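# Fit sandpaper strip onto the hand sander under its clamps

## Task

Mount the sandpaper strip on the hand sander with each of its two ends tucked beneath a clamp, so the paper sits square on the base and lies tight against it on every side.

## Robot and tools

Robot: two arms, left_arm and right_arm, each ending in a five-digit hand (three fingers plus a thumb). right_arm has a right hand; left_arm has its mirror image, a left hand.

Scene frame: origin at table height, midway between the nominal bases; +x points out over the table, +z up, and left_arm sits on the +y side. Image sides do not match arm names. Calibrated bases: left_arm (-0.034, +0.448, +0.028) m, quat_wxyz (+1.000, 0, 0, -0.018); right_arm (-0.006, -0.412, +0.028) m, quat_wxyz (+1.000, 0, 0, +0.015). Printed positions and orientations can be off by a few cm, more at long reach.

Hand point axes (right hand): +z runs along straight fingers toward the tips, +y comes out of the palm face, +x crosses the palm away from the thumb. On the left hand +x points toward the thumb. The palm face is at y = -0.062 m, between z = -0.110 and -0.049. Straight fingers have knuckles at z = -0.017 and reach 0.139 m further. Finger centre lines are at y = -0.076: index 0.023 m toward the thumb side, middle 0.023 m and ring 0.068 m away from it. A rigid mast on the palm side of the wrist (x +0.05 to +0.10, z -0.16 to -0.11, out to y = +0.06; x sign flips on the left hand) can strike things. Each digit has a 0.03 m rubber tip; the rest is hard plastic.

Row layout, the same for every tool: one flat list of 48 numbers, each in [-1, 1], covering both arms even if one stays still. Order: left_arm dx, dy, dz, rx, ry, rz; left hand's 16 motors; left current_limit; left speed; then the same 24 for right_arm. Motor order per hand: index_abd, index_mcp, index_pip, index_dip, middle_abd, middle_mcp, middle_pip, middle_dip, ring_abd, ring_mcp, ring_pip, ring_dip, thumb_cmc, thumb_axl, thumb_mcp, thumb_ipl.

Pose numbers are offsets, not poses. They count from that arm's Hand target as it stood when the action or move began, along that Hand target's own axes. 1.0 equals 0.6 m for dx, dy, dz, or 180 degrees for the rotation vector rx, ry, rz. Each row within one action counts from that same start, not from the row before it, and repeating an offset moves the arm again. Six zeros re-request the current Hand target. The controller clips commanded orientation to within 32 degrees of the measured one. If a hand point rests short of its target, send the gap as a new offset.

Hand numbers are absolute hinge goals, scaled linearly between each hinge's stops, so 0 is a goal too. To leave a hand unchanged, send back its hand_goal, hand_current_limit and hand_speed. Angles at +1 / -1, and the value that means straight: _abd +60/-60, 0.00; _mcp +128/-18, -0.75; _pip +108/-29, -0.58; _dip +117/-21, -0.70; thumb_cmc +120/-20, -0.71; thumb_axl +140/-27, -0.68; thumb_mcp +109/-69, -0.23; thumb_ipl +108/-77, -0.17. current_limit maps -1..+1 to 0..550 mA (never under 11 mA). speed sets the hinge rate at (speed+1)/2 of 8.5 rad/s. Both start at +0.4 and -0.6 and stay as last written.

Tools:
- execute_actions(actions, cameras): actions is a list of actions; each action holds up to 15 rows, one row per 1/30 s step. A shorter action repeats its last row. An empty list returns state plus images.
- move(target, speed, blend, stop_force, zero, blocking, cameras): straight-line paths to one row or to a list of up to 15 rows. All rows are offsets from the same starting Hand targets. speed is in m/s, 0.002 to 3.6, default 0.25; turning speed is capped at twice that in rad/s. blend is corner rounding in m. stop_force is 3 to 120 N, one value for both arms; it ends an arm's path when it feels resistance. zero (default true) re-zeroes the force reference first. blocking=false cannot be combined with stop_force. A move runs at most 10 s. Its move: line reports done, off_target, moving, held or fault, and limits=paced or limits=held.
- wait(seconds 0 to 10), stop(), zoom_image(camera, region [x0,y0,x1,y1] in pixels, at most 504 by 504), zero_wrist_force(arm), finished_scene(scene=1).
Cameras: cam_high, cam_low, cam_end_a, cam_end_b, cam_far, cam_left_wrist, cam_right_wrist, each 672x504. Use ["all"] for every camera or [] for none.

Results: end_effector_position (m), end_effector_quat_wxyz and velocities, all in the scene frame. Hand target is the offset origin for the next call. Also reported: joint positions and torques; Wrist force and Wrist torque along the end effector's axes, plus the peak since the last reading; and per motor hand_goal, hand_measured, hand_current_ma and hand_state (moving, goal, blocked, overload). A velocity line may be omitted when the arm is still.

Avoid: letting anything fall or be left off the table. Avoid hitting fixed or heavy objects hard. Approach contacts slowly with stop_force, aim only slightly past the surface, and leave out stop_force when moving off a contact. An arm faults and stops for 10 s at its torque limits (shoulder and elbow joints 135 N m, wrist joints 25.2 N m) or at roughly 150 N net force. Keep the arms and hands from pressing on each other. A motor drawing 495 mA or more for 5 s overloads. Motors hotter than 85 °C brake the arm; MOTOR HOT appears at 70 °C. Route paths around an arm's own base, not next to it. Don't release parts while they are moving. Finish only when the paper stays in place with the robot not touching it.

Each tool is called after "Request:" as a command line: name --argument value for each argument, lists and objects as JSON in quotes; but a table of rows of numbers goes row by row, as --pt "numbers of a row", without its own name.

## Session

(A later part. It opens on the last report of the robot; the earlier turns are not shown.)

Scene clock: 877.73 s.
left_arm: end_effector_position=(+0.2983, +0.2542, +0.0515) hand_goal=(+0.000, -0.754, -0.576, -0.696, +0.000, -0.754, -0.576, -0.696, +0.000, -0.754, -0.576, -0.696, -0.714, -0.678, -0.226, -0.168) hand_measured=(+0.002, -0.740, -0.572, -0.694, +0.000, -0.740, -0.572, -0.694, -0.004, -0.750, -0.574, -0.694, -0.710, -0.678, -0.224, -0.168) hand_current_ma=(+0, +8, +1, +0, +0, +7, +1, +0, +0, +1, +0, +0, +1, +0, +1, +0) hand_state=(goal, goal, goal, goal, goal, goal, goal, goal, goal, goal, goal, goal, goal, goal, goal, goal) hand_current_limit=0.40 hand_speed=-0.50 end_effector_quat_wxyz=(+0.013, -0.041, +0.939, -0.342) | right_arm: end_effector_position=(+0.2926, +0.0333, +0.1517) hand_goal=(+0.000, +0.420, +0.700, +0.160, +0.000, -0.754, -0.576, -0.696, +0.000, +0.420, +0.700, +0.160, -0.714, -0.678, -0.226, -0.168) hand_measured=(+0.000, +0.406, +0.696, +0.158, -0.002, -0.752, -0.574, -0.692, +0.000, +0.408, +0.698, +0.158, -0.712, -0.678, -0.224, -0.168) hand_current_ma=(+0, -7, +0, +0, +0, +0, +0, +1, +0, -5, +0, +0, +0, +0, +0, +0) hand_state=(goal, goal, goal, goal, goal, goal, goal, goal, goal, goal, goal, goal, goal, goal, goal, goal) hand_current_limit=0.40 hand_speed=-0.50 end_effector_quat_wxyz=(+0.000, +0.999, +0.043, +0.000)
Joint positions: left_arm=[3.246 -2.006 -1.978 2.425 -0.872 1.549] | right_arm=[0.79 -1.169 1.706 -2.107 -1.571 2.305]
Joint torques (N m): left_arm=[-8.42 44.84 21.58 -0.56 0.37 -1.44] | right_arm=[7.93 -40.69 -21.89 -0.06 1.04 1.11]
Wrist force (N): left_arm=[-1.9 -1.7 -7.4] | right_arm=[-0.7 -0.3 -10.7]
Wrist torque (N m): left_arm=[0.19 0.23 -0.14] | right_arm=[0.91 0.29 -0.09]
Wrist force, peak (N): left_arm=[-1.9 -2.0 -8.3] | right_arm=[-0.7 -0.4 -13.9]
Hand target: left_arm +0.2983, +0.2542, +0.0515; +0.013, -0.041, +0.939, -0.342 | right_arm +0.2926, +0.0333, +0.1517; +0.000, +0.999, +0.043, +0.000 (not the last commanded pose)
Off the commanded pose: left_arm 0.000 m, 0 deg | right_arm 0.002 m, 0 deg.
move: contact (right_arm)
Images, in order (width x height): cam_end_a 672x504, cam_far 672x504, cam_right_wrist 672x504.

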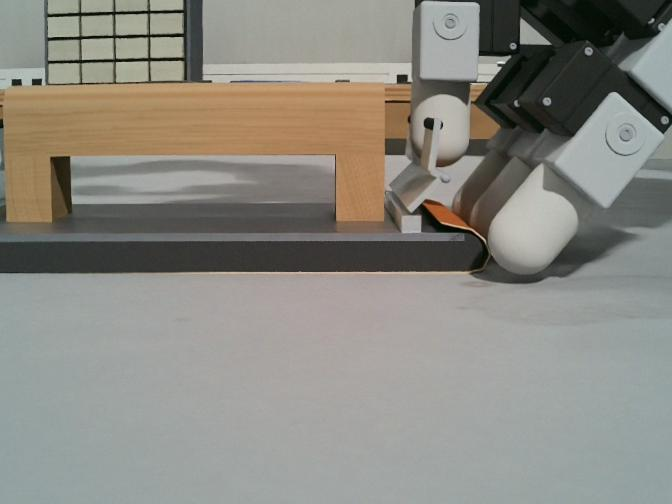

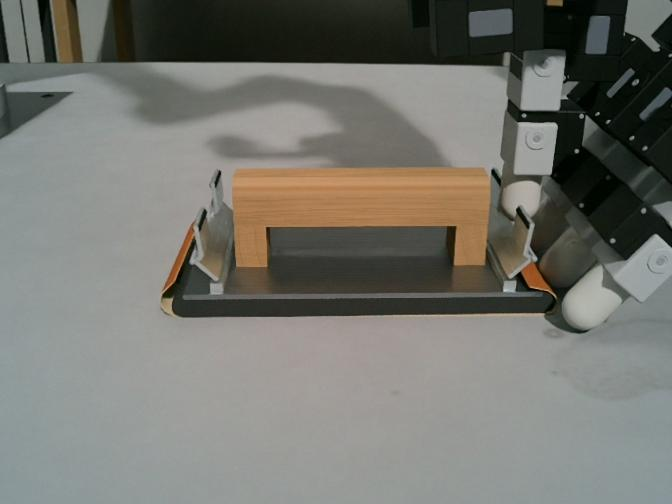

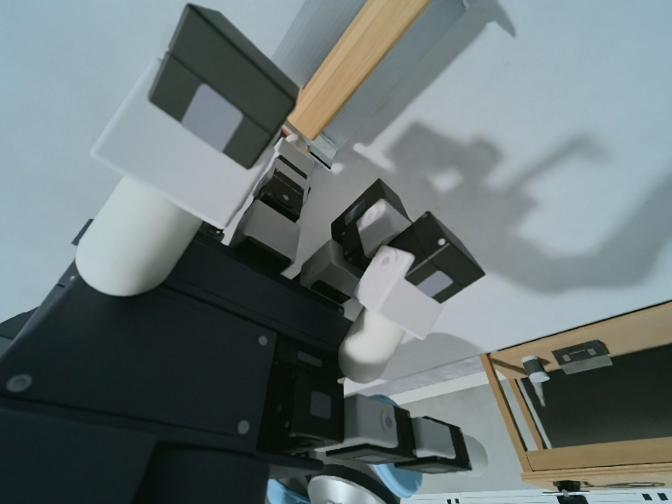

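Request:
move --pt "0 0 0 0 0 0 0 -0.754 -0.576 -0.696 0 -0.754 -0.576 -0.696 0 -0.754 -0.576 -0.696 -0.714 -0.678 -0.226 -0.168 0.4 -0.5 0 0 0.0133 0 0 0 0 0.42 0.7 0.16 0 -0.754 -0.576 -0.696 0 0.42 0.7 0.16 -0.714 -0.678 -0.226 -0.168 0.6 -0.5" --speed 0.01 --stop_force 25 --cameras '["cam_end_a", "cam_far", "cam_right_wrist"]'

Request:
zoom_image --camera "cam_end_a" --region '[370, 90, 570, 290]'

Request:
zoom_image --camera "cam_far" --region '[460, 120, 672, 330]'

Scene clock: 885.33 s.
left_arm: end_effector_position=(+0.2983, +0.2542, +0.0516) hand_goal=(+0.000, -0.754, -0.576, -0.696, +0.000, -0.754, -0.576, -0.696, +0.000, -0.754, -0.576, -0.696, -0.714, -0.678, -0.226, -0.168) hand_measured=(+0.002, -0.730, -0.570, -0.694, +0.000, -0.738, -0.570, -0.692, -0.004, -0.748, -0.574, -0.694, -0.710, -0.678, -0.224, -0.168) hand_current_ma=(+0, +20, +2, +0, +0, +10, +2, +1, +0, +2, +0, +0, +1, +0, +1, +0) hand_state=(goal, blocked, goal, goal, goal, goal, goal, goal, goal, goal, goal, goal, goal, goal, goal, goal) hand_current_limit=0.40 hand_speed=-0.50 end_effector_quat_wxyz=(+0.013, -0.041, +0.939, -0.342) | right_arm: end_effector_position=(+0.2926, +0.0333, +0.1437) hand_goal=(+0.000, +0.420, +0.700, +0.160, +0.000, -0.754, -0.576, -0.696, +0.000, +0.420, +0.700, +0.160, -0.714, -0.678, -0.226, -0.168) hand_measured=(+0.000, +0.406, +0.696, +0.158, -0.006, -0.750, -0.578, -0.696, +0.000, +0.408, +0.698, +0.158, -0.712, -0.678, -0.224, -0.168) hand_current_ma=(+0, -7, +0, +0, -1, +1, +0, +0, +0, -5, +0, +0, +0, +0, +0, +0) hand_state=(goal, goal, goal, goal, goal, goal, goal, goal, goal, goal, goal, goal, goal, goal, goal, goal) hand_current_limit=0.60 hand_speed=-0.50 end_effector_quat_wxyz=(+0.000, +0.999, +0.043, +0.000)
Joint positions: left_arm=[3.246 -2.006 -1.978 2.425 -0.872 1.549] | right_arm=[0.79 -1.159 1.715 -2.126 -1.571 2.305]
Joint torques (N m): left_arm=[-3.08 35.73 22.07 -3.43 2.91 -1.3] | right_arm=[5.89 -26.54 -10.78 -4.35 1.03 0.63]
Wrist force (N): left_arm=[-1.6 -1.0 -4.1] | right_arm=[-0.6 0.9 -1.2]
Wrist torque (N m): left_arm=[-0.14 0.20 -0.12] | right_arm=[0.17 -0.02 -0.06]
Wrist force, peak (N): left_arm=[-1.6 -2.5 -8.2] | right_arm=[-0.9 -0.4 -14.6]
Hand target: left_arm +0.2983, +0.2542, +0.0515; +0.013, -0.041, +0.939, -0.342 | right_arm +0.2926, +0.0333, +0.1437; +0.000, +0.999, +0.043, +0.000
Off the commanded pose: left_arm 0.000 m, 0 deg | right_arm 0.000 m, 0 deg.
move: done
Images, in order (width x height): cam_end_a 672x504, cam_far 672x504, cam_right_wrist 672x504.

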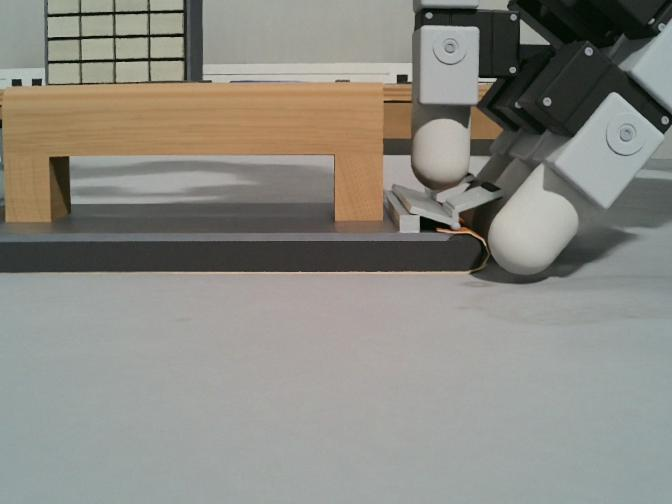

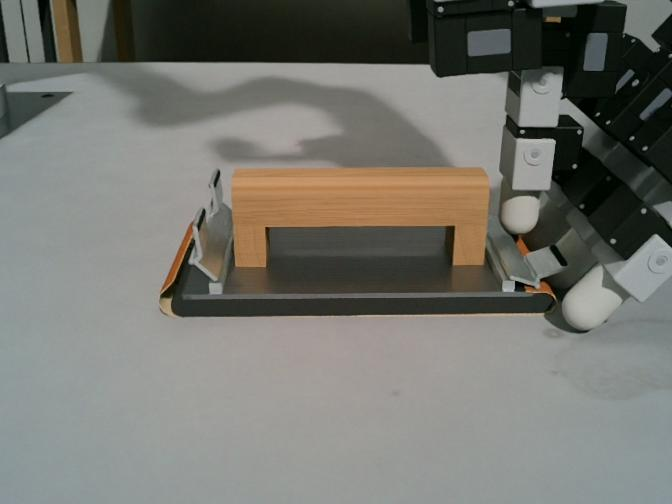

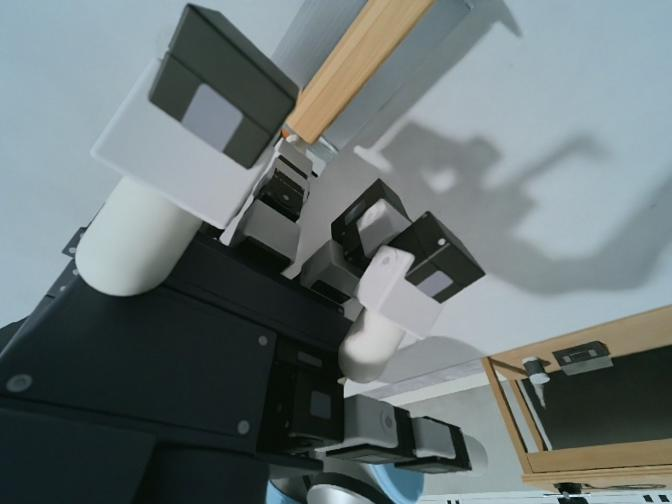

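Scaled by 2.520 from the camera's 672x504 image, which has a finer 960x720 frame.

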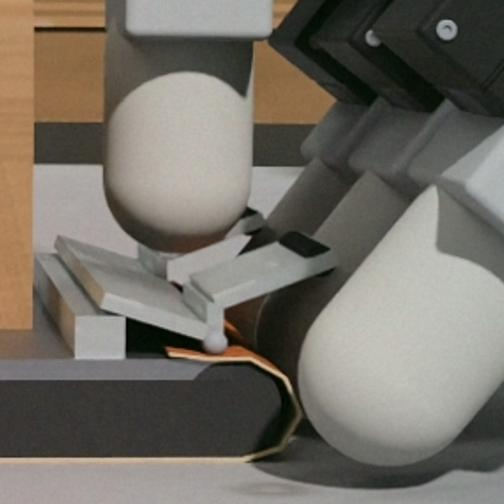

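Scaled by 2.377 from the camera's 672x504 image, which has a finer 960x720 frame.

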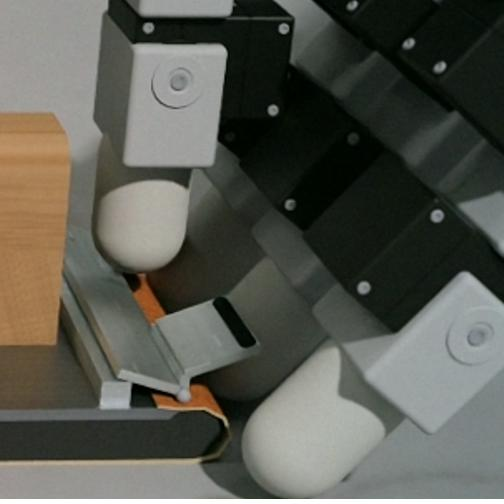

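Request:
zoom_image --camera "cam_end_a" --region '[420, 180, 520, 290]'

Scaled by 4.582 from the camera's 672x504 image, which has a finer 960x720 frame.

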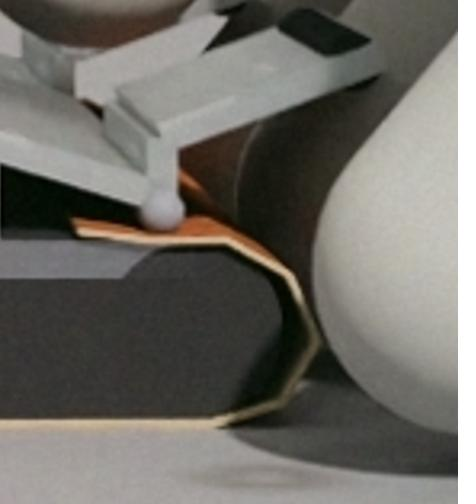

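Request:
move --pt "0.0006 0.0051 -0.0043 0 0 0 0 -0.754 -0.576 -0.696 0 -0.754 -0.576 -0.696 0 -0.754 -0.576 -0.696 -0.714 -0.678 -0.226 -0.168 0.4 -0.5 0 0 -0.01 0 0 0 0 0.42 0.7 0.16 0 -0.754 -0.576 -0.696 0 0.42 0.7 0.16 -0.714 -0.678 -0.226 -0.168 0.6 -0.5" --pt "0.0006 0.0078 -0.0011 0 0 0 0 -0.754 -0.576 -0.696 0 -0.754 -0.576 -0.696 0 -0.754 -0.576 -0.696 -0.714 -0.678 -0.226 -0.168 0.4 -0.5 0 0 -0.02 0 0 0 0 0.42 0.7 0.16 0 -0.754 -0.576 -0.696 0 0.42 0.7 0.16 -0.714 -0.678 -0.226 -0.168 0.6 -0.5" --speed 0.02 --cameras '["cam_end_a", "cam_far", "cam_right_wrist"]'

Request:
zoom_image --camera "cam_end_a" --region '[370, 90, 570, 290]'

Request:
zoom_image --camera "cam_end_a" --region '[420, 180, 520, 290]'

Scene clock: 908.27 s.
left_arm: end_effector_position=(+0.2976, +0.2582, +0.0491) hand_goal=(+0.000, -0.754, -0.576, -0.696, +0.000, -0.754, -0.576, -0.696, +0.000, -0.754, -0.576, -0.696, -0.714, -0.678, -0.226, -0.168) hand_measured=(+0.002, -0.740, -0.572, -0.694, +0.000, -0.742, -0.572, -0.692, -0.004, -0.748, -0.574, -0.694, -0.710, -0.678, -0.224, -0.168) hand_current_ma=(+0, +7, +1, +0, +0, +5, +1, +1, +0, +2, +0, +0, +1, +0, +1, +0) hand_state=(goal, goal, goal, goal, goal, goal, goal, goal, goal, goal, goal, goal, goal, goal, goal, goal) hand_current_limit=0.40 hand_speed=-0.50 end_effector_quat_wxyz=(+0.013, -0.041, +0.939, -0.342) | right_arm: end_effector_position=(+0.2926, +0.0333, +0.1556) hand_goal=(+0.000, +0.420, +0.700, +0.160, +0.000, -0.754, -0.576, -0.696, +0.000, +0.420, +0.700, +0.160, -0.714, -0.678, -0.226, -0.168) hand_measured=(+0.000, +0.406, +0.696, +0.158, -0.004, -0.750, -0.578, -0.696, +0.000, +0.408, +0.698, +0.158, -0.712, -0.678, -0.224, -0.168) hand_current_ma=(+0, -7, +0, +0, +0, +1, +0, +0, +0, -5, +0, +0, +0, +0, +0, +0) hand_state=(goal, goal, goal, goal, goal, goal, goal, goal, goal, goal, goal, goal, goal, goal, goal, goal) hand_current_limit=0.60 hand_speed=-0.50 end_effector_quat_wxyz=(+0.000, +0.999, +0.043, +0.000)
Joint positions: left_arm=[3.258 -2.01 -1.986 2.426 -0.872 1.564] | right_arm=[0.79 -1.174 1.701 -2.098 -1.571 2.305]
Joint torques (N m): left_arm=[8.54 16.83 -1.63 -0.29 2.56 1.98] | right_arm=[-0.99 -45.36 -26.27 -1.03 0.52 0.11]
Wrist force (N): left_arm=[-1.8 -2.8 -10.3] | right_arm=[-0.7 0.0 0.2]
Wrist torque (N m): left_arm=[0.50 0.31 -0.25] | right_arm=[0.07 0.07 -0.09]
Wrist force, peak (N): left_arm=[-1.4 -3.1 -12.3] | right_arm=[-1.1 1.1 -1.2]
Hand target: left_arm +0.2976, +0.2582, +0.0490; +0.013, -0.041, +0.939, -0.342 | right_arm +0.2926, +0.0333, +0.1557; +0.000, +0.999, +0.043, +0.000
Off the commanded pose: left_arm 0.000 m, 0 deg | right_arm 0.000 m, 0 deg.
move: done
Images, in order (width x height): cam_end_a 672x504, cam_far 672x504, cam_right_wrist 672x504.

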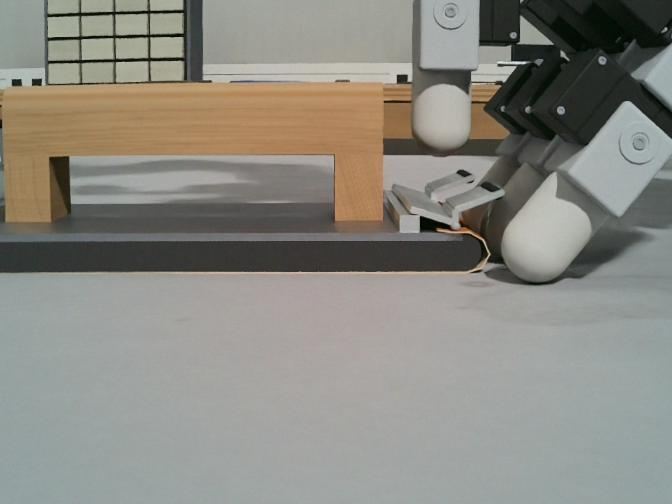

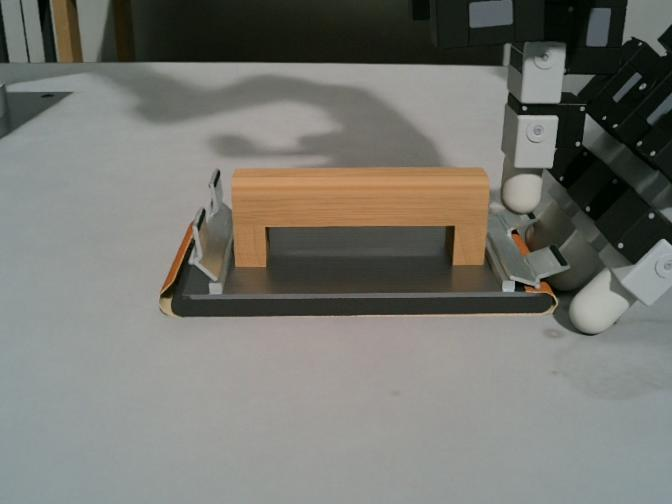

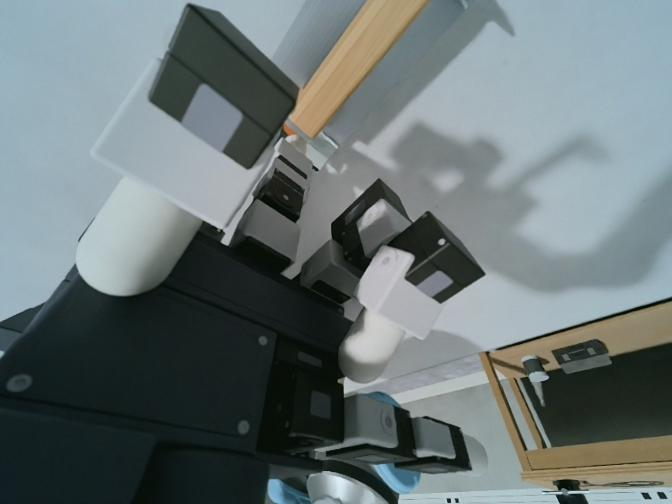

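Scaled by 2.520 from the camera's 672x504 image, which has a finer 960x720 frame.

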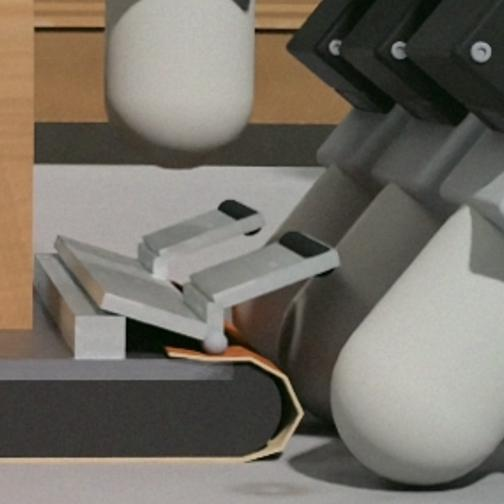

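Scaled by 4.582 from the camera's 672x504 image, which has a finer 960x720 frame.

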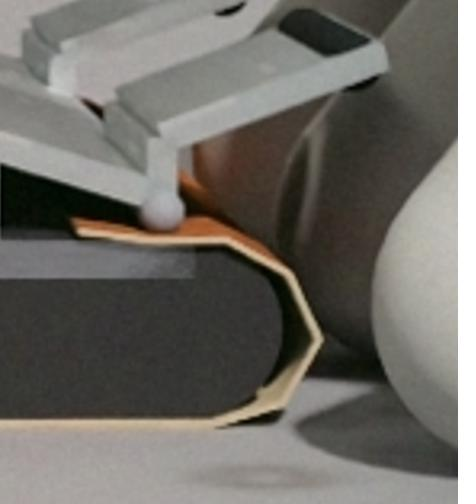

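Request:
move --pt "0.0007 -0.0067 0.0035 0 0 0 0 -0.754 -0.576 -0.696 0 -0.754 -0.576 -0.696 0 -0.754 -0.576 -0.696 -0.714 -0.678 -0.226 -0.168 0.9 -0.5 0 0 0 0 0 0 0 0.42 0.7 0.16 0 -0.754 -0.576 -0.696 0 0.42 0.7 0.16 -0.714 -0.678 -0.226 -0.168 0.6 -0.5" --speed 0.02 --stop_force 15 --cameras '["cam_end_a", "cam_far"]'

Request:
zoom_image --camera "cam_end_a" --region '[420, 180, 520, 290]'

Scene clock: 914.70 s.
left_arm: end_effector_position=(+0.2975, +0.2537, +0.0500) hand_goal=(+0.000, -0.754, -0.576, -0.696, +0.000, -0.754, -0.576, -0.696, +0.000, -0.754, -0.576, -0.696, -0.714, -0.678, -0.226, -0.168) hand_measured=(+0.002, -0.736, -0.568, -0.690, +0.002, -0.738, -0.568, -0.692, -0.004, -0.748, -0.574, -0.694, -0.710, -0.678, -0.224, -0.168) hand_current_ma=(+0, +12, +3, +1, +0, +10, +2, +1, +0, +2, +0, +0, +1, +0, +1, +0) hand_state=(goal, goal, goal, goal, goal, goal, goal, goal, goal, goal, goal, goal, goal, goal, goal, goal) hand_current_limit=0.90 hand_speed=-0.50 end_effector_quat_wxyz=(+0.013, -0.041, +0.939, -0.342) | right_arm: end_effector_position=(+0.2926, +0.0333, +0.1557) hand_goal=(+0.000, +0.420, +0.700, +0.160, +0.000, -0.754, -0.576, -0.696, +0.000, +0.420, +0.700, +0.160, -0.714, -0.678, -0.226, -0.168) hand_measured=(+0.000, +0.406, +0.696, +0.158, -0.004, -0.750, -0.578, -0.696, +0.000, +0.408, +0.698, +0.158, -0.712, -0.678, -0.224, -0.168) hand_current_ma=(+0, -7, +0, +0, +0, +1, +0, +0, +0, -5, +0, +0, +0, +0, +0, +0) hand_state=(goal, goal, goal, goal, goal, goal, goal, goal, goal, goal, goal, goal, goal, goal, goal, goal) hand_current_limit=0.60 hand_speed=-0.50 end_effector_quat_wxyz=(+0.000, +0.999, +0.043, +0.000)
Joint positions: left_arm=[3.245 -2.008 -1.981 2.43 -0.872 1.547] | right_arm=[0.79 -1.174 1.701 -2.098 -1.571 2.305]
Joint torques (N m): left_arm=[-11.27 42.73 22.48 0.26 0.45 -1.62] | right_arm=[4.47 -45.76 -25.31 -1.1 0.04 1.72]
Wrist force (N): left_arm=[-2.1 -2.1 -16.0] | right_arm=[-0.9 0.1 0.5]
Wrist torque (N m): left_arm=[0.78 0.23 -0.16] | right_arm=[0.05 0.10 -0.11]
Wrist force, peak (N): left_arm=[-2.1 -2.1 -16.0] | right_arm=[-0.8 0.1 0.9]
Hand target: left_arm +0.2975, +0.2537, +0.0500; +0.013, -0.041, +0.939, -0.342 | right_arm +0.2926, +0.0333, +0.1557; +0.000, +0.999, +0.043, +0.000
Off the commanded pose: left_arm 0.000 m, 0 deg | right_arm 0.000 m, 0 deg.
move: done
Images, in order (width x height): cam_end_a 672x504, cam_far 672x504.

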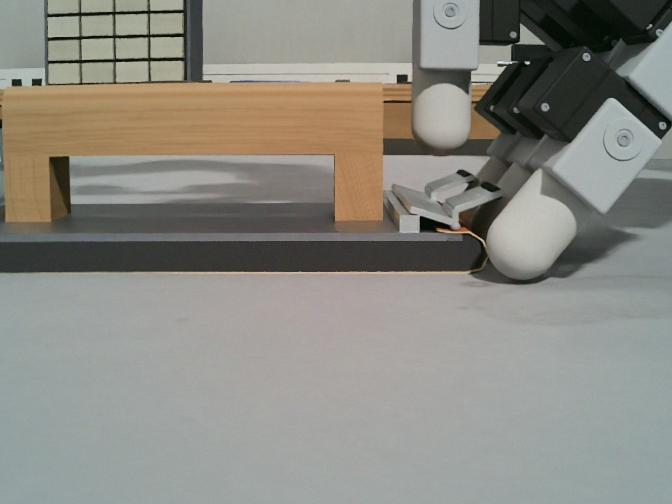

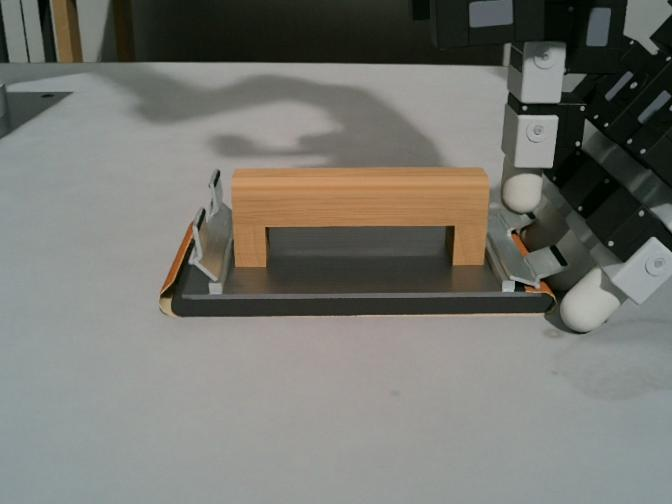

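Scaled by 4.582 from the camera's 672x504 image, which has a finer 960x720 frame.

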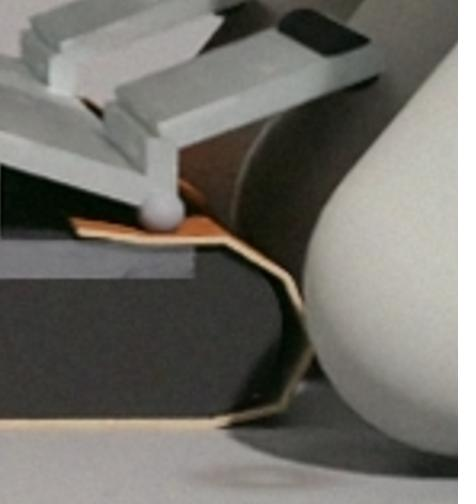

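Request:
execute_actions --actions '[]' --cameras '["cam_end_a", "cam_far", "cam_end_b"]'

Request:
zoom_image --camera "cam_end_a" --region '[250, 80, 550, 305]'

Request:
zoom_image --camera "cam_end_b" --region '[100, 80, 500, 380]'

Scene clock: 958.47 s.
left_arm: end_effector_position=(+0.2975, +0.2537, +0.0500) hand_goal=(+0.000, -0.754, -0.576, -0.696, +0.000, -0.754, -0.576, -0.696, +0.000, -0.754, -0.576, -0.696, -0.714, -0.678, -0.226, -0.168) hand_measured=(+0.002, -0.736, -0.568, -0.690, +0.002, -0.738, -0.568, -0.692, -0.004, -0.748, -0.574, -0.694, -0.710, -0.678, -0.224, -0.168) hand_current_ma=(+0, +12, +3, +1, +0, +10, +2, +1, +0, +2, +0, +0, +1, +0, +1, +0) hand_state=(goal, goal, goal, goal, goal, goal, goal, goal, goal, goal, goal, goal, goal, goal, goal, goal) hand_current_limit=0.90 hand_speed=-0.50 end_effector_quat_wxyz=(+0.013, -0.041, +0.939, -0.342) | right_arm: end_effector_position=(+0.2926, +0.0333, +0.1557) hand_goal=(+0.000, +0.420, +0.700, +0.160, +0.000, -0.754, -0.576, -0.696, +0.000, +0.420, +0.700, +0.160, -0.714, -0.678, -0.226, -0.168) hand_measured=(+0.000, +0.406, +0.696, +0.158, -0.004, -0.750, -0.578, -0.696, +0.000, +0.408, +0.698, +0.158, -0.712, -0.678, -0.224, -0.168) hand_current_ma=(+0, -7, +0, +0, +0, +1, +0, +0, +0, -5, +0, +0, +0, +0, +0, +0) hand_state=(goal, goal, goal, goal, goal, goal, goal, goal, goal, goal, goal, goal, goal, goal, goal, goal) hand_current_limit=0.60 hand_speed=-0.50 end_effector_quat_wxyz=(+0.000, +0.999, +0.043, +0.000)
Joint positions: left_arm=[3.245 -2.008 -1.981 2.43 -0.872 1.547] | right_arm=[0.79 -1.174 1.701 -2.098 -1.571 2.305]
Joint velocities: within noise
Joint torques (N m): left_arm=[-9.98 41.31 21.37 -0.03 0.67 -1.54] | right_arm=[6 -45.1 -27.05 -1.31 -0.39 1.72]
Motor temperatures (°C): left_arm=[30 29 28 35 35 39] | right_arm=[27 32 31 37 33 37]
Wrist force (N): left_arm=[-2.0 -1.6 -15.3] | right_arm=[-0.7 0.1 0.6]
Wrist torque (N m): left_arm=[0.76 0.23 -0.15] | right_arm=[0.05 0.08 -0.10]
Wrist force, peak (N): left_arm=[-1.8 -2.3 -16.0] | right_arm=[-0.9 0.2 0.7]
Hand target: left_arm +0.2975, +0.2537, +0.0500; +0.013, -0.041, +0.939, -0.342 | right_arm +0.2926, +0.0333, +0.1557; +0.000, +0.999, +0.043, +0.000
Off the commanded pose: left_arm 0.000 m, 0 deg | right_arm 0.000 m, 0 deg.
Images, in order (width x height): cam_end_a 672x504, cam_end_b 672x504, cam_far 672x504.

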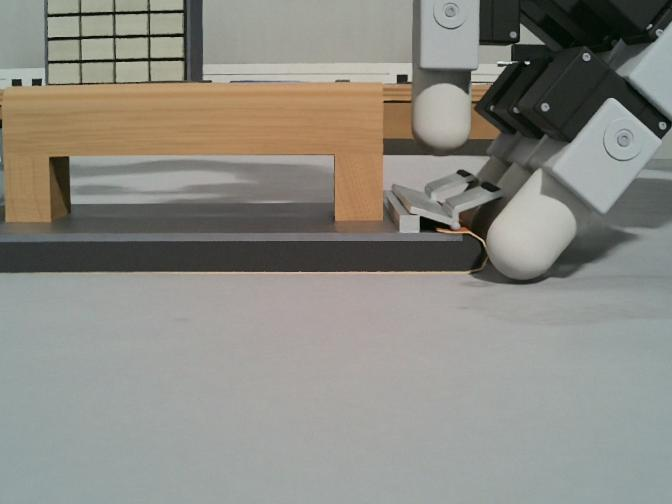

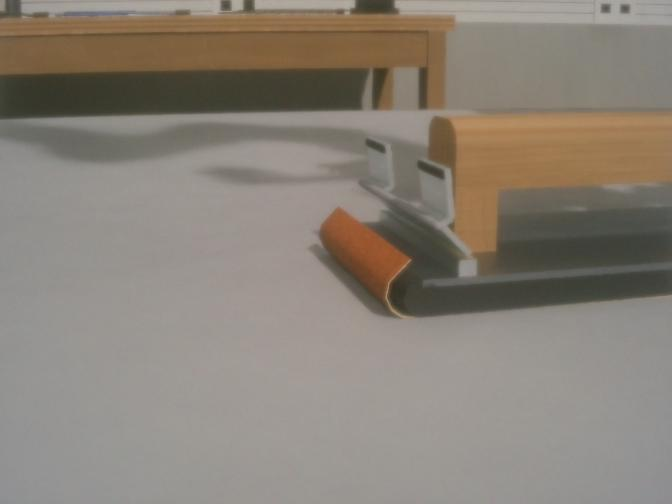

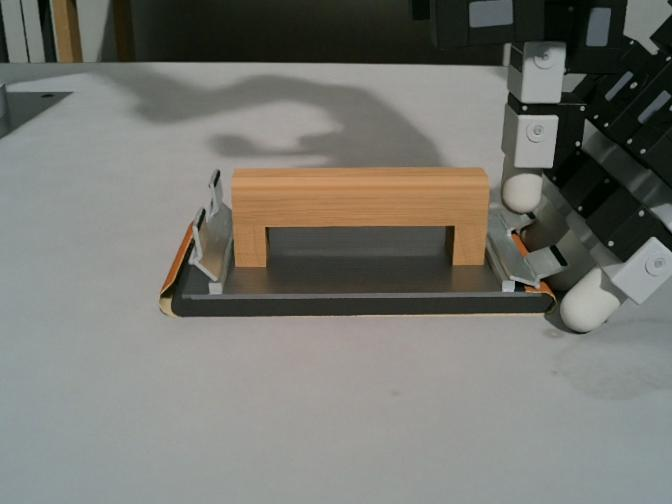

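Scaled by 1.680 from the camera's 672x504 image, which has a finer 960x720 frame.

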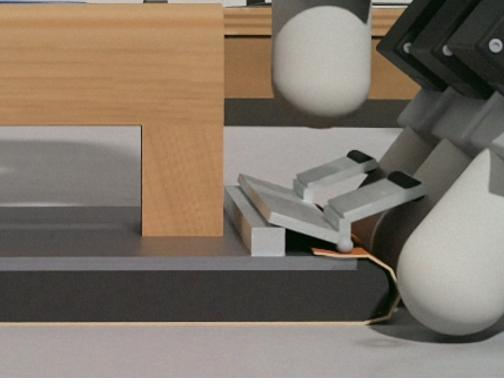

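Scaled by 1.260 from the camera's 672x504 image, which has a finer 960x720 frame.

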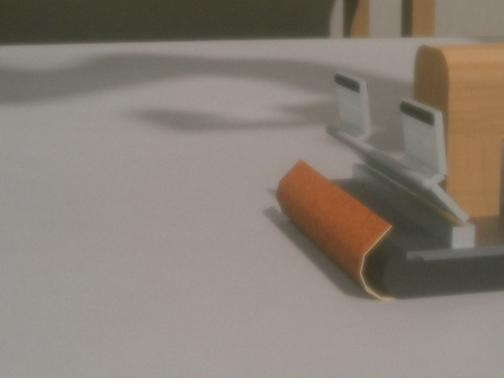

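Request:
move --pt "-0.00727 0.06358 -0.05333 0 0 0 0 -0.754 -0.576 -0.696 0 -0.754 -0.576 -0.696 0 -0.754 -0.576 -0.696 -0.714 -0.678 -0.226 -0.168 0.9 -0.5 0 0 -0.13333 0 0 0 0 0.42 0.7 0.16 0 -0.754 -0.576 -0.696 0 0.42 0.7 0.16 -0.714 -0.678 -0.226 -0.168 0.6 -0.5" --pt "-0.00872 -0.02015 -0.1789 0 0 0 0 -0.754 -0.576 -0.696 0 -0.754 -0.576 -0.696 0 -0.754 -0.576 -0.696 -0.714 -0.678 -0.226 -0.168 0.9 -0.5 0 0 -0.13333 0 0 0 0 0.42 0.7 0.16 0 -0.754 -0.576 -0.696 0 0.42 0.7 0.16 -0.714 -0.678 -0.226 -0.168 0.6 -0.5" --speed '[0.06, 0.15]' --blend '[0.01, 0]' --cameras '["cam_end_a", "cam_far", "cam_high"]'

Request:
zoom_image --camera "cam_end_a" --region '[250, 80, 550, 305]'

Request:
zoom_image --camera "cam_far" --region '[420, 170, 620, 320]'

Scene clock: 967.00 s.
left_arm: end_effector_position=(+0.2979, +0.3137, +0.1399) hand_goal=(+0.000, -0.754, -0.576, -0.696, +0.000, -0.754, -0.576, -0.696, +0.000, -0.754, -0.576, -0.696, -0.714, -0.678, -0.226, -0.168) hand_measured=(+0.000, -0.736, -0.570, -0.694, +0.000, -0.738, -0.570, -0.692, -0.004, -0.748, -0.574, -0.694, -0.710, -0.678, -0.224, -0.168) hand_current_ma=(+0, +11, +2, +0, +0, +9, +2, +1, +0, +2, +0, +0, +1, +0, +1, +0) hand_state=(goal, goal, goal, goal, goal, goal, goal, goal, goal, goal, goal, goal, goal, goal, goal, goal) hand_current_limit=0.90 hand_speed=-0.50 end_effector_quat_wxyz=(+0.013, -0.041, +0.939, -0.342) | right_arm: end_effector_position=(+0.2926, +0.0333, +0.2357) hand_goal=(+0.000, +0.420, +0.700, +0.160, +0.000, -0.754, -0.576, -0.696, +0.000, +0.420, +0.700, +0.160, -0.714, -0.678, -0.226, -0.168) hand_measured=(+0.000, +0.406, +0.696, +0.158, -0.004, -0.750, -0.578, -0.696, +0.000, +0.408, +0.698, +0.158, -0.712, -0.678, -0.224, -0.168) hand_current_ma=(+0, -7, +0, +0, +0, +1, +0, +0, +0, -5, +0, +0, +0, +0, +0, +0) hand_state=(goal, goal, goal, goal, goal, goal, goal, goal, goal, goal, goal, goal, goal, goal, goal, goal) hand_current_limit=0.60 hand_speed=-0.50 end_effector_quat_wxyz=(+0.000, +0.999, +0.043, +0.000)
Joint positions: left_arm=[3.423 -1.848 -1.96 2.101 -0.883 1.779] | right_arm=[0.79 -1.253 1.588 -1.906 -1.571 2.305]
Joint torques (N m): left_arm=[11.5 39.32 25.32 -4.06 0.18 1.61] | right_arm=[7.49 -45.91 -29.14 -1.46 -0.29 1.73]
Wrist force (N): left_arm=[-1.5 -2.4 -4.3] | right_arm=[-0.6 0.1 0.9]
Wrist torque (N m): left_arm=[-0.03 0.25 -0.25] | right_arm=[0.03 0.05 -0.08]
Wrist force, peak (N): left_arm=[-1.9 -2.6 -16.0] | right_arm=[-0.4 0.4 1.2]
Hand target: left_arm +0.2979, +0.3138, +0.1400; +0.013, -0.041, +0.939, -0.342 | right_arm +0.2926, +0.0333, +0.2357; +0.000, +0.999, +0.043, +0.000
Off the commanded pose: left_arm 0.000 m, 0 deg | right_arm 0.000 m, 0 deg.
move: done
Images, in order (width x height): cam_high 672x504, cam_end_a 672x504, cam_far 672x504.

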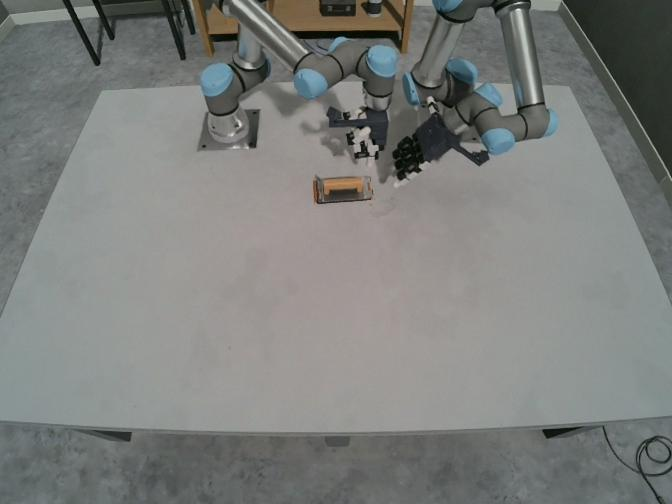

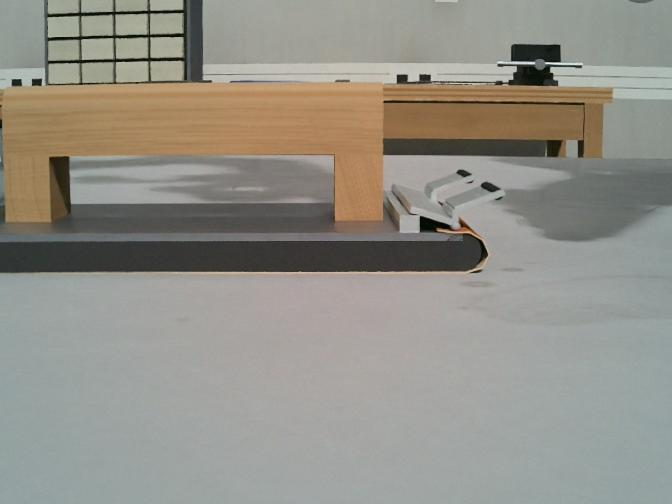

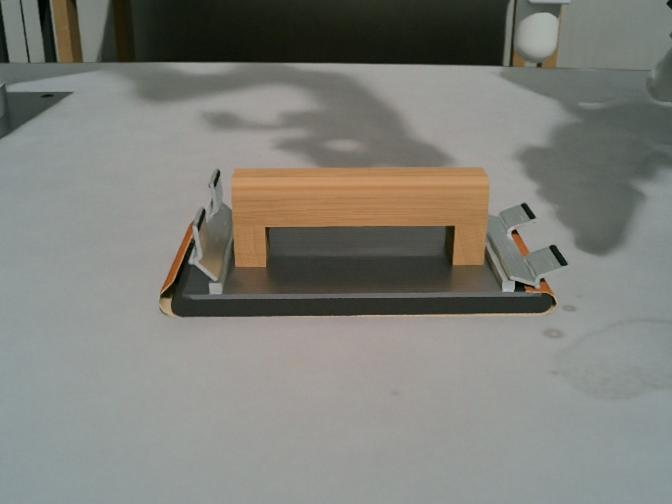

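Scaled by 1.680 from the camera's 672x504 image, which has a finer 960x720 frame.

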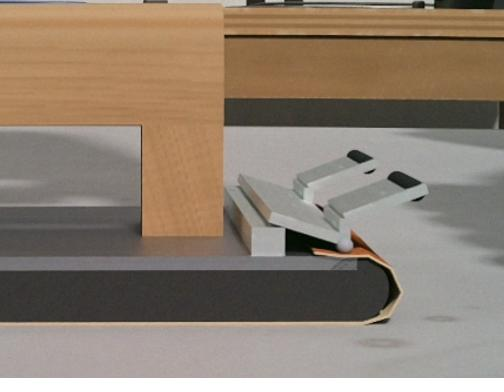

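Scaled by 2.520 from the camera's 672x504 image, which has a finer 960x720 frame.

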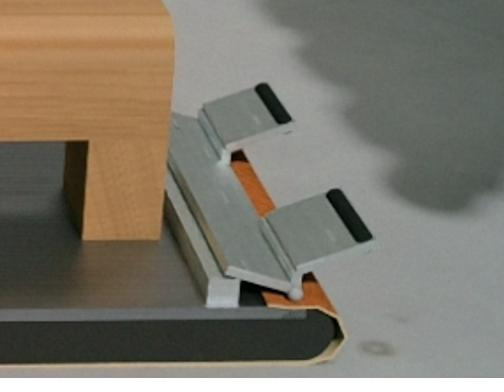

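Request:
move --target '[0.0232,-0.2514,-0.0067,-0.2222,0.0019,0.0053,0,0.42,0.7,0.16,0,-0.754,-0.576,-0.696,0,0.42,0.7,0.16,-0.714,-0.678,-0.226,-0.168,0.6,-0.5,0.01968,0.50922,0.19783,0.2222,0.00195,0.0053,0,-0.754,-0.576,-0.696,0,-0.754,-0.576,-0.696,0,-0.754,-0.576,-0.696,-0.714,-0.678,-0.226,-0.168,0.9,-0.5]' --speed 0.2 --cameras '["cam_end_b", "cam_far", "cam_high", "cam_right_wrist"]'

Request:
zoom_image --camera "cam_end_b" --region '[200, 80, 500, 305]'

Scene clock: 992.10 s.
left_arm: end_effector_position=(+0.2941, +0.2001, +0.2401) hand_goal=(+0.000, +0.420, +0.700, +0.160, +0.000, -0.754, -0.576, -0.696, +0.000, +0.420, +0.700, +0.160, -0.714, -0.678, -0.226, -0.168) hand_measured=(+0.000, +0.402, +0.696, +0.158, +0.000, -0.750, -0.572, -0.692, -0.004, +0.404, +0.696, +0.158, -0.712, -0.678, -0.224, -0.168) hand_current_ma=(+0, -11, -1, +0, +0, +1, +1, +1, +0, -10, -1, +0, +0, +0, +1, +0) hand_state=(goal, goal, goal, goal, goal, goal, goal, goal, goal, goal, goal, goal, goal, goal, goal, goal) hand_current_limit=0.60 hand_speed=-0.50 end_effector_quat_wxyz=(-0.002, -0.034, +0.999, +0.000) | right_arm: end_effector_position=(+0.3309, -0.2701, +0.1171) hand_goal=(+0.000, -0.754, -0.576, -0.696, +0.000, -0.754, -0.576, -0.696, +0.000, -0.754, -0.576, -0.696, -0.714, -0.678, -0.226, -0.168) hand_measured=(+0.000, -0.746, -0.572, -0.694, -0.002, -0.748, -0.576, -0.696, +0.000, -0.746, -0.572, -0.694, -0.710, -0.678, -0.224, -0.168) hand_current_ma=(+0, +2, +1, +0, +0, +1, +0, +0, +0, +2, +1, +0, +1, +0, +0, +0) hand_state=(goal, goal, goal, goal, goal, goal, goal, goal, goal, goal, goal, goal, goal, goal, goal, goal) hand_current_limit=0.90 hand_speed=-0.50 end_effector_quat_wxyz=(-0.342, +0.939, +0.033, -0.012)
Joint positions: left_arm=[2.708 -2.033 -1.371 1.83 -1.568 1.033] | right_arm=[-0.233 -1.716 2.379 -2.014 -0.903 1.223]
Joint torques (N m): left_arm=[-8.78 27.15 29.24 -4.19 -1.31 -1.34] | right_arm=[-10.82 -1.85 -24.45 -1.11 2.41 -2.02]
Wrist force (N): left_arm=[-1.4 -0.8 -4.2] | right_arm=[0.2 0.7 0.5]
Wrist torque (N m): left_arm=[0.14 0.33 0.00] | right_arm=[0.01 -0.10 0.10]
Wrist force, peak (N): left_arm=[-1.7 -2.4 -4.6] | right_arm=[-0.6 -1.3 0.6]
Hand target: left_arm +0.2941, +0.2001, +0.2401; -0.002, -0.034, +0.999, +0.000 | right_arm +0.3309, -0.2701, +0.1171; -0.342, +0.939, +0.033, -0.012
Off the commanded pose: left_arm 0.000 m, 0 deg | right_arm 0.000 m, 0 deg.
move: done
Images, in order (width x height): cam_high 672x504, cam_end_b 672x504, cam_far 672x504, cam_right_wrist 672x504.

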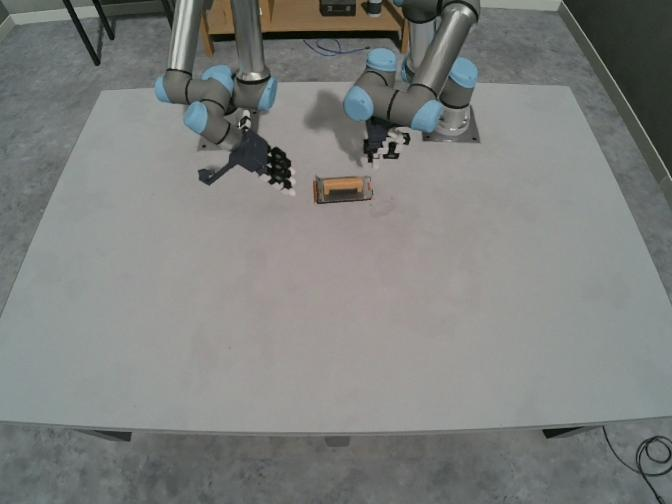

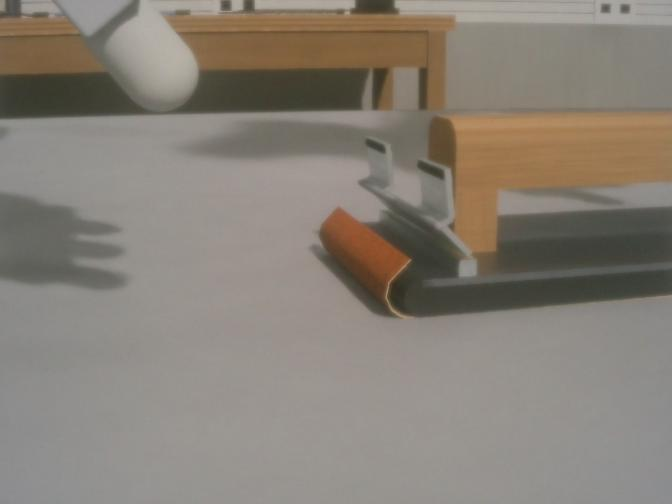

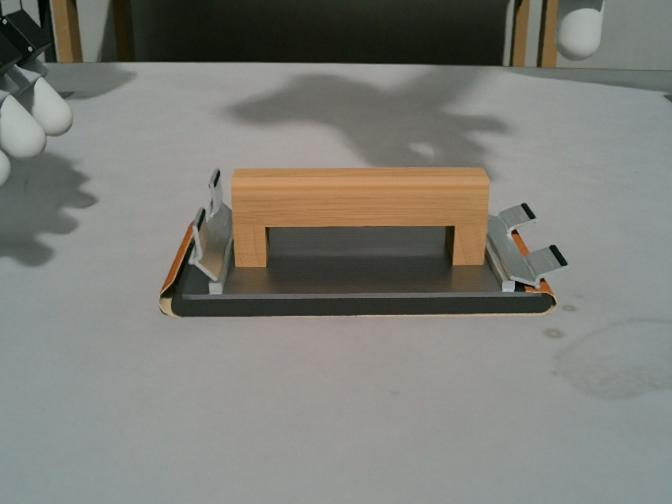

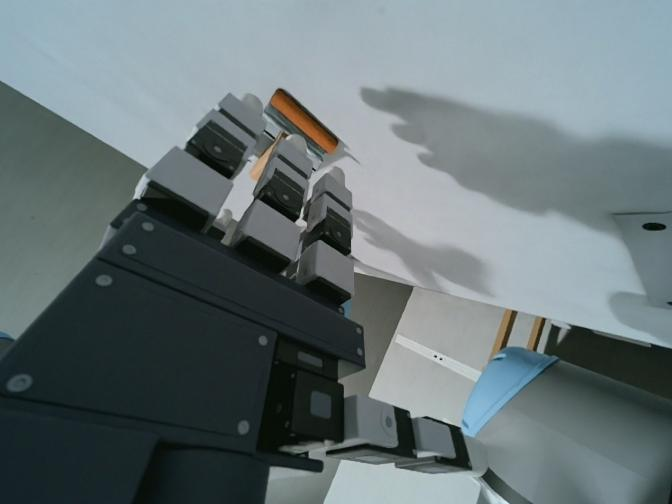

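Scaled by 1.680 from the camera's 672x504 image, which has a finer 960x720 frame.

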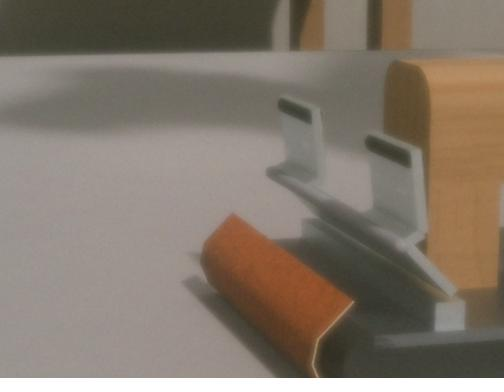

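Request:
move --target '[0,0,0,0,0,0,0,0.42,0.7,0.16,0,-0.754,-0.576,-0.696,0,0.42,0.7,0.16,-0.714,-0.678,-0.226,-0.168,0.6,-0.5,0.00493,0.03035,0.10115,0,0,0,0,-0.754,-0.576,-0.696,0,-0.754,-0.576,-0.696,0,-0.754,-0.576,-0.696,-0.714,-0.678,-0.226,-0.168,0.9,-0.5]' --speed 0.12 --cameras '["cam_end_b", "cam_far", "cam_high"]'

Request:
zoom_image --camera "cam_far" --region '[20, 160, 260, 340]'

Request:
zoom_image --camera "cam_end_b" --region '[200, 80, 500, 305]'

Request:
zoom_image --camera "cam_high" --region '[260, 130, 420, 250]'

Scene clock: 1005.60 s.
left_arm: end_effector_position=(+0.2941, +0.2001, +0.2401) hand_goal=(+0.000, +0.420, +0.700, +0.160, +0.000, -0.754, -0.576, -0.696, +0.000, +0.420, +0.700, +0.160, -0.714, -0.678, -0.226, -0.168) hand_measured=(+0.000, +0.402, +0.696, +0.158, +0.000, -0.750, -0.572, -0.692, -0.004, +0.404, +0.696, +0.158, -0.712, -0.678, -0.224, -0.168) hand_current_ma=(+0, -11, -1, +0, +0, +1, +1, +1, +0, -10, -1, +0, +0, +0, +1, +0) hand_state=(goal, goal, goal, goal, goal, goal, goal, goal, goal, goal, goal, goal, goal, goal, goal, goal) hand_current_limit=0.60 hand_speed=-0.50 end_effector_quat_wxyz=(-0.002, -0.034, +0.999, +0.000) | right_arm: end_effector_position=(+0.3321, -0.2449, +0.0590) hand_goal=(+0.000, -0.754, -0.576, -0.696, +0.000, -0.754, -0.576, -0.696, +0.000, -0.754, -0.576, -0.696, -0.714, -0.678, -0.226, -0.168) hand_measured=(+0.000, -0.746, -0.572, -0.694, -0.002, -0.748, -0.576, -0.696, +0.000, -0.746, -0.572, -0.694, -0.710, -0.678, -0.224, -0.168) hand_current_ma=(+0, +2, +1, +0, +0, +1, +0, +0, +0, +2, +1, +0, +1, +0, +0, +0) hand_state=(goal, goal, goal, goal, goal, goal, goal, goal, goal, goal, goal, goal, goal, goal, goal, goal) hand_current_limit=0.90 hand_speed=-0.50 end_effector_quat_wxyz=(-0.342, +0.939, +0.033, -0.012)
Joint positions: left_arm=[2.708 -2.033 -1.371 1.83 -1.568 1.033] | right_arm=[-0.161 -1.542 2.451 -2.316 -0.89 1.312]
Joint torques (N m): left_arm=[-7.46 26.1 28.4 -4.12 -1.32 -1.19] | right_arm=[8.91 -5.87 -6.9 -4.24 -0.43 1.71]
Wrist force (N): left_arm=[-1.3 -0.6 -4.0] | right_arm=[0.3 -0.1 0.2]
Wrist torque (N m): left_arm=[0.16 0.32 0.00] | right_arm=[-0.05 -0.09 -0.08]
Wrist force, peak (N): left_arm=[-1.5 -0.8 -4.4] | right_arm=[-0.2 0.4 1.1]
Hand target: left_arm +0.2941, +0.2001, +0.2401; -0.002, -0.034, +0.999, +0.000 | right_arm +0.3322, -0.2449, +0.0589; -0.342, +0.939, +0.033, -0.012
Off the commanded pose: left_arm 0.000 m, 0 deg | right_arm 0.000 m, 0 deg.
move: done
Images, in order (width x height): cam_high 672x504, cam_end_b 672x504, cam_far 672x504.

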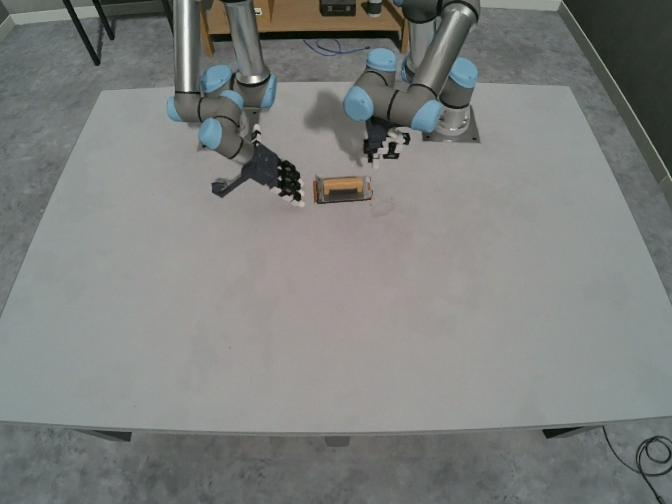

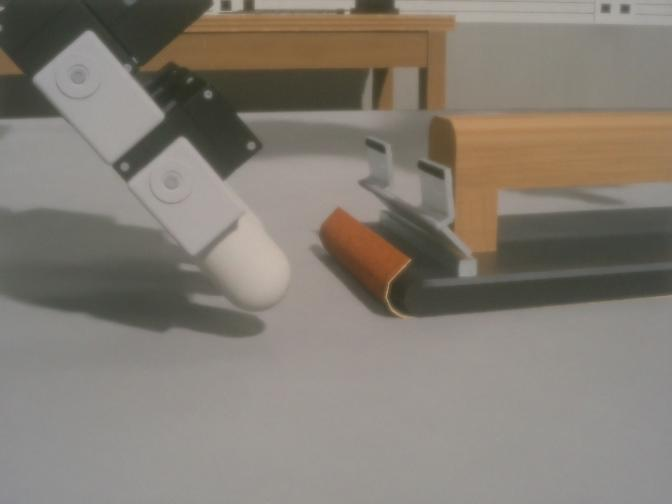

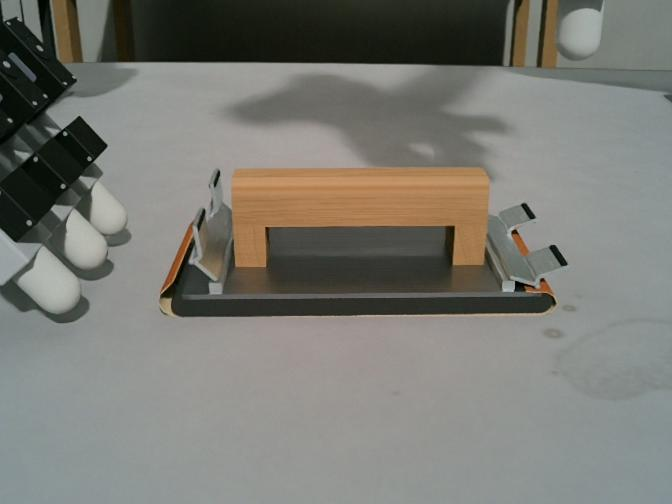

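Scaled by 2.100 from the camera's 672x504 image, which has a finer 960x720 frame.

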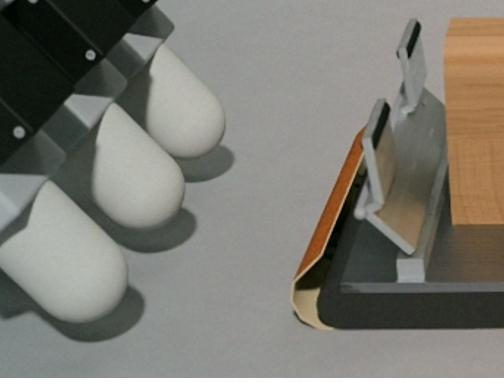

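Scaled by 1.680 from the camera's 672x504 image, which has a finer 960x720 frame.

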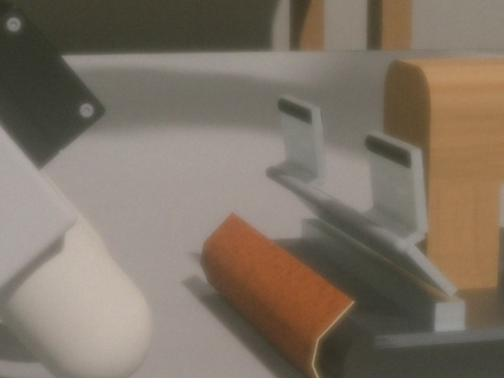

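Scaled by 3.150 from the camera's 672x504 image, which has a finer 960x720 frame.

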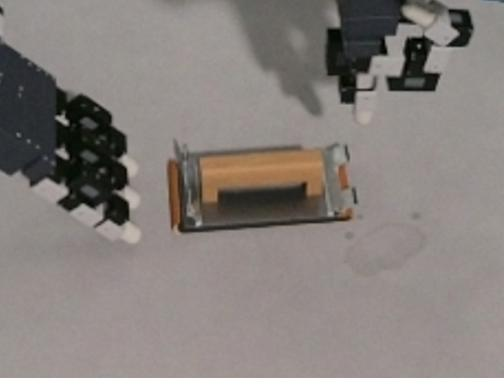

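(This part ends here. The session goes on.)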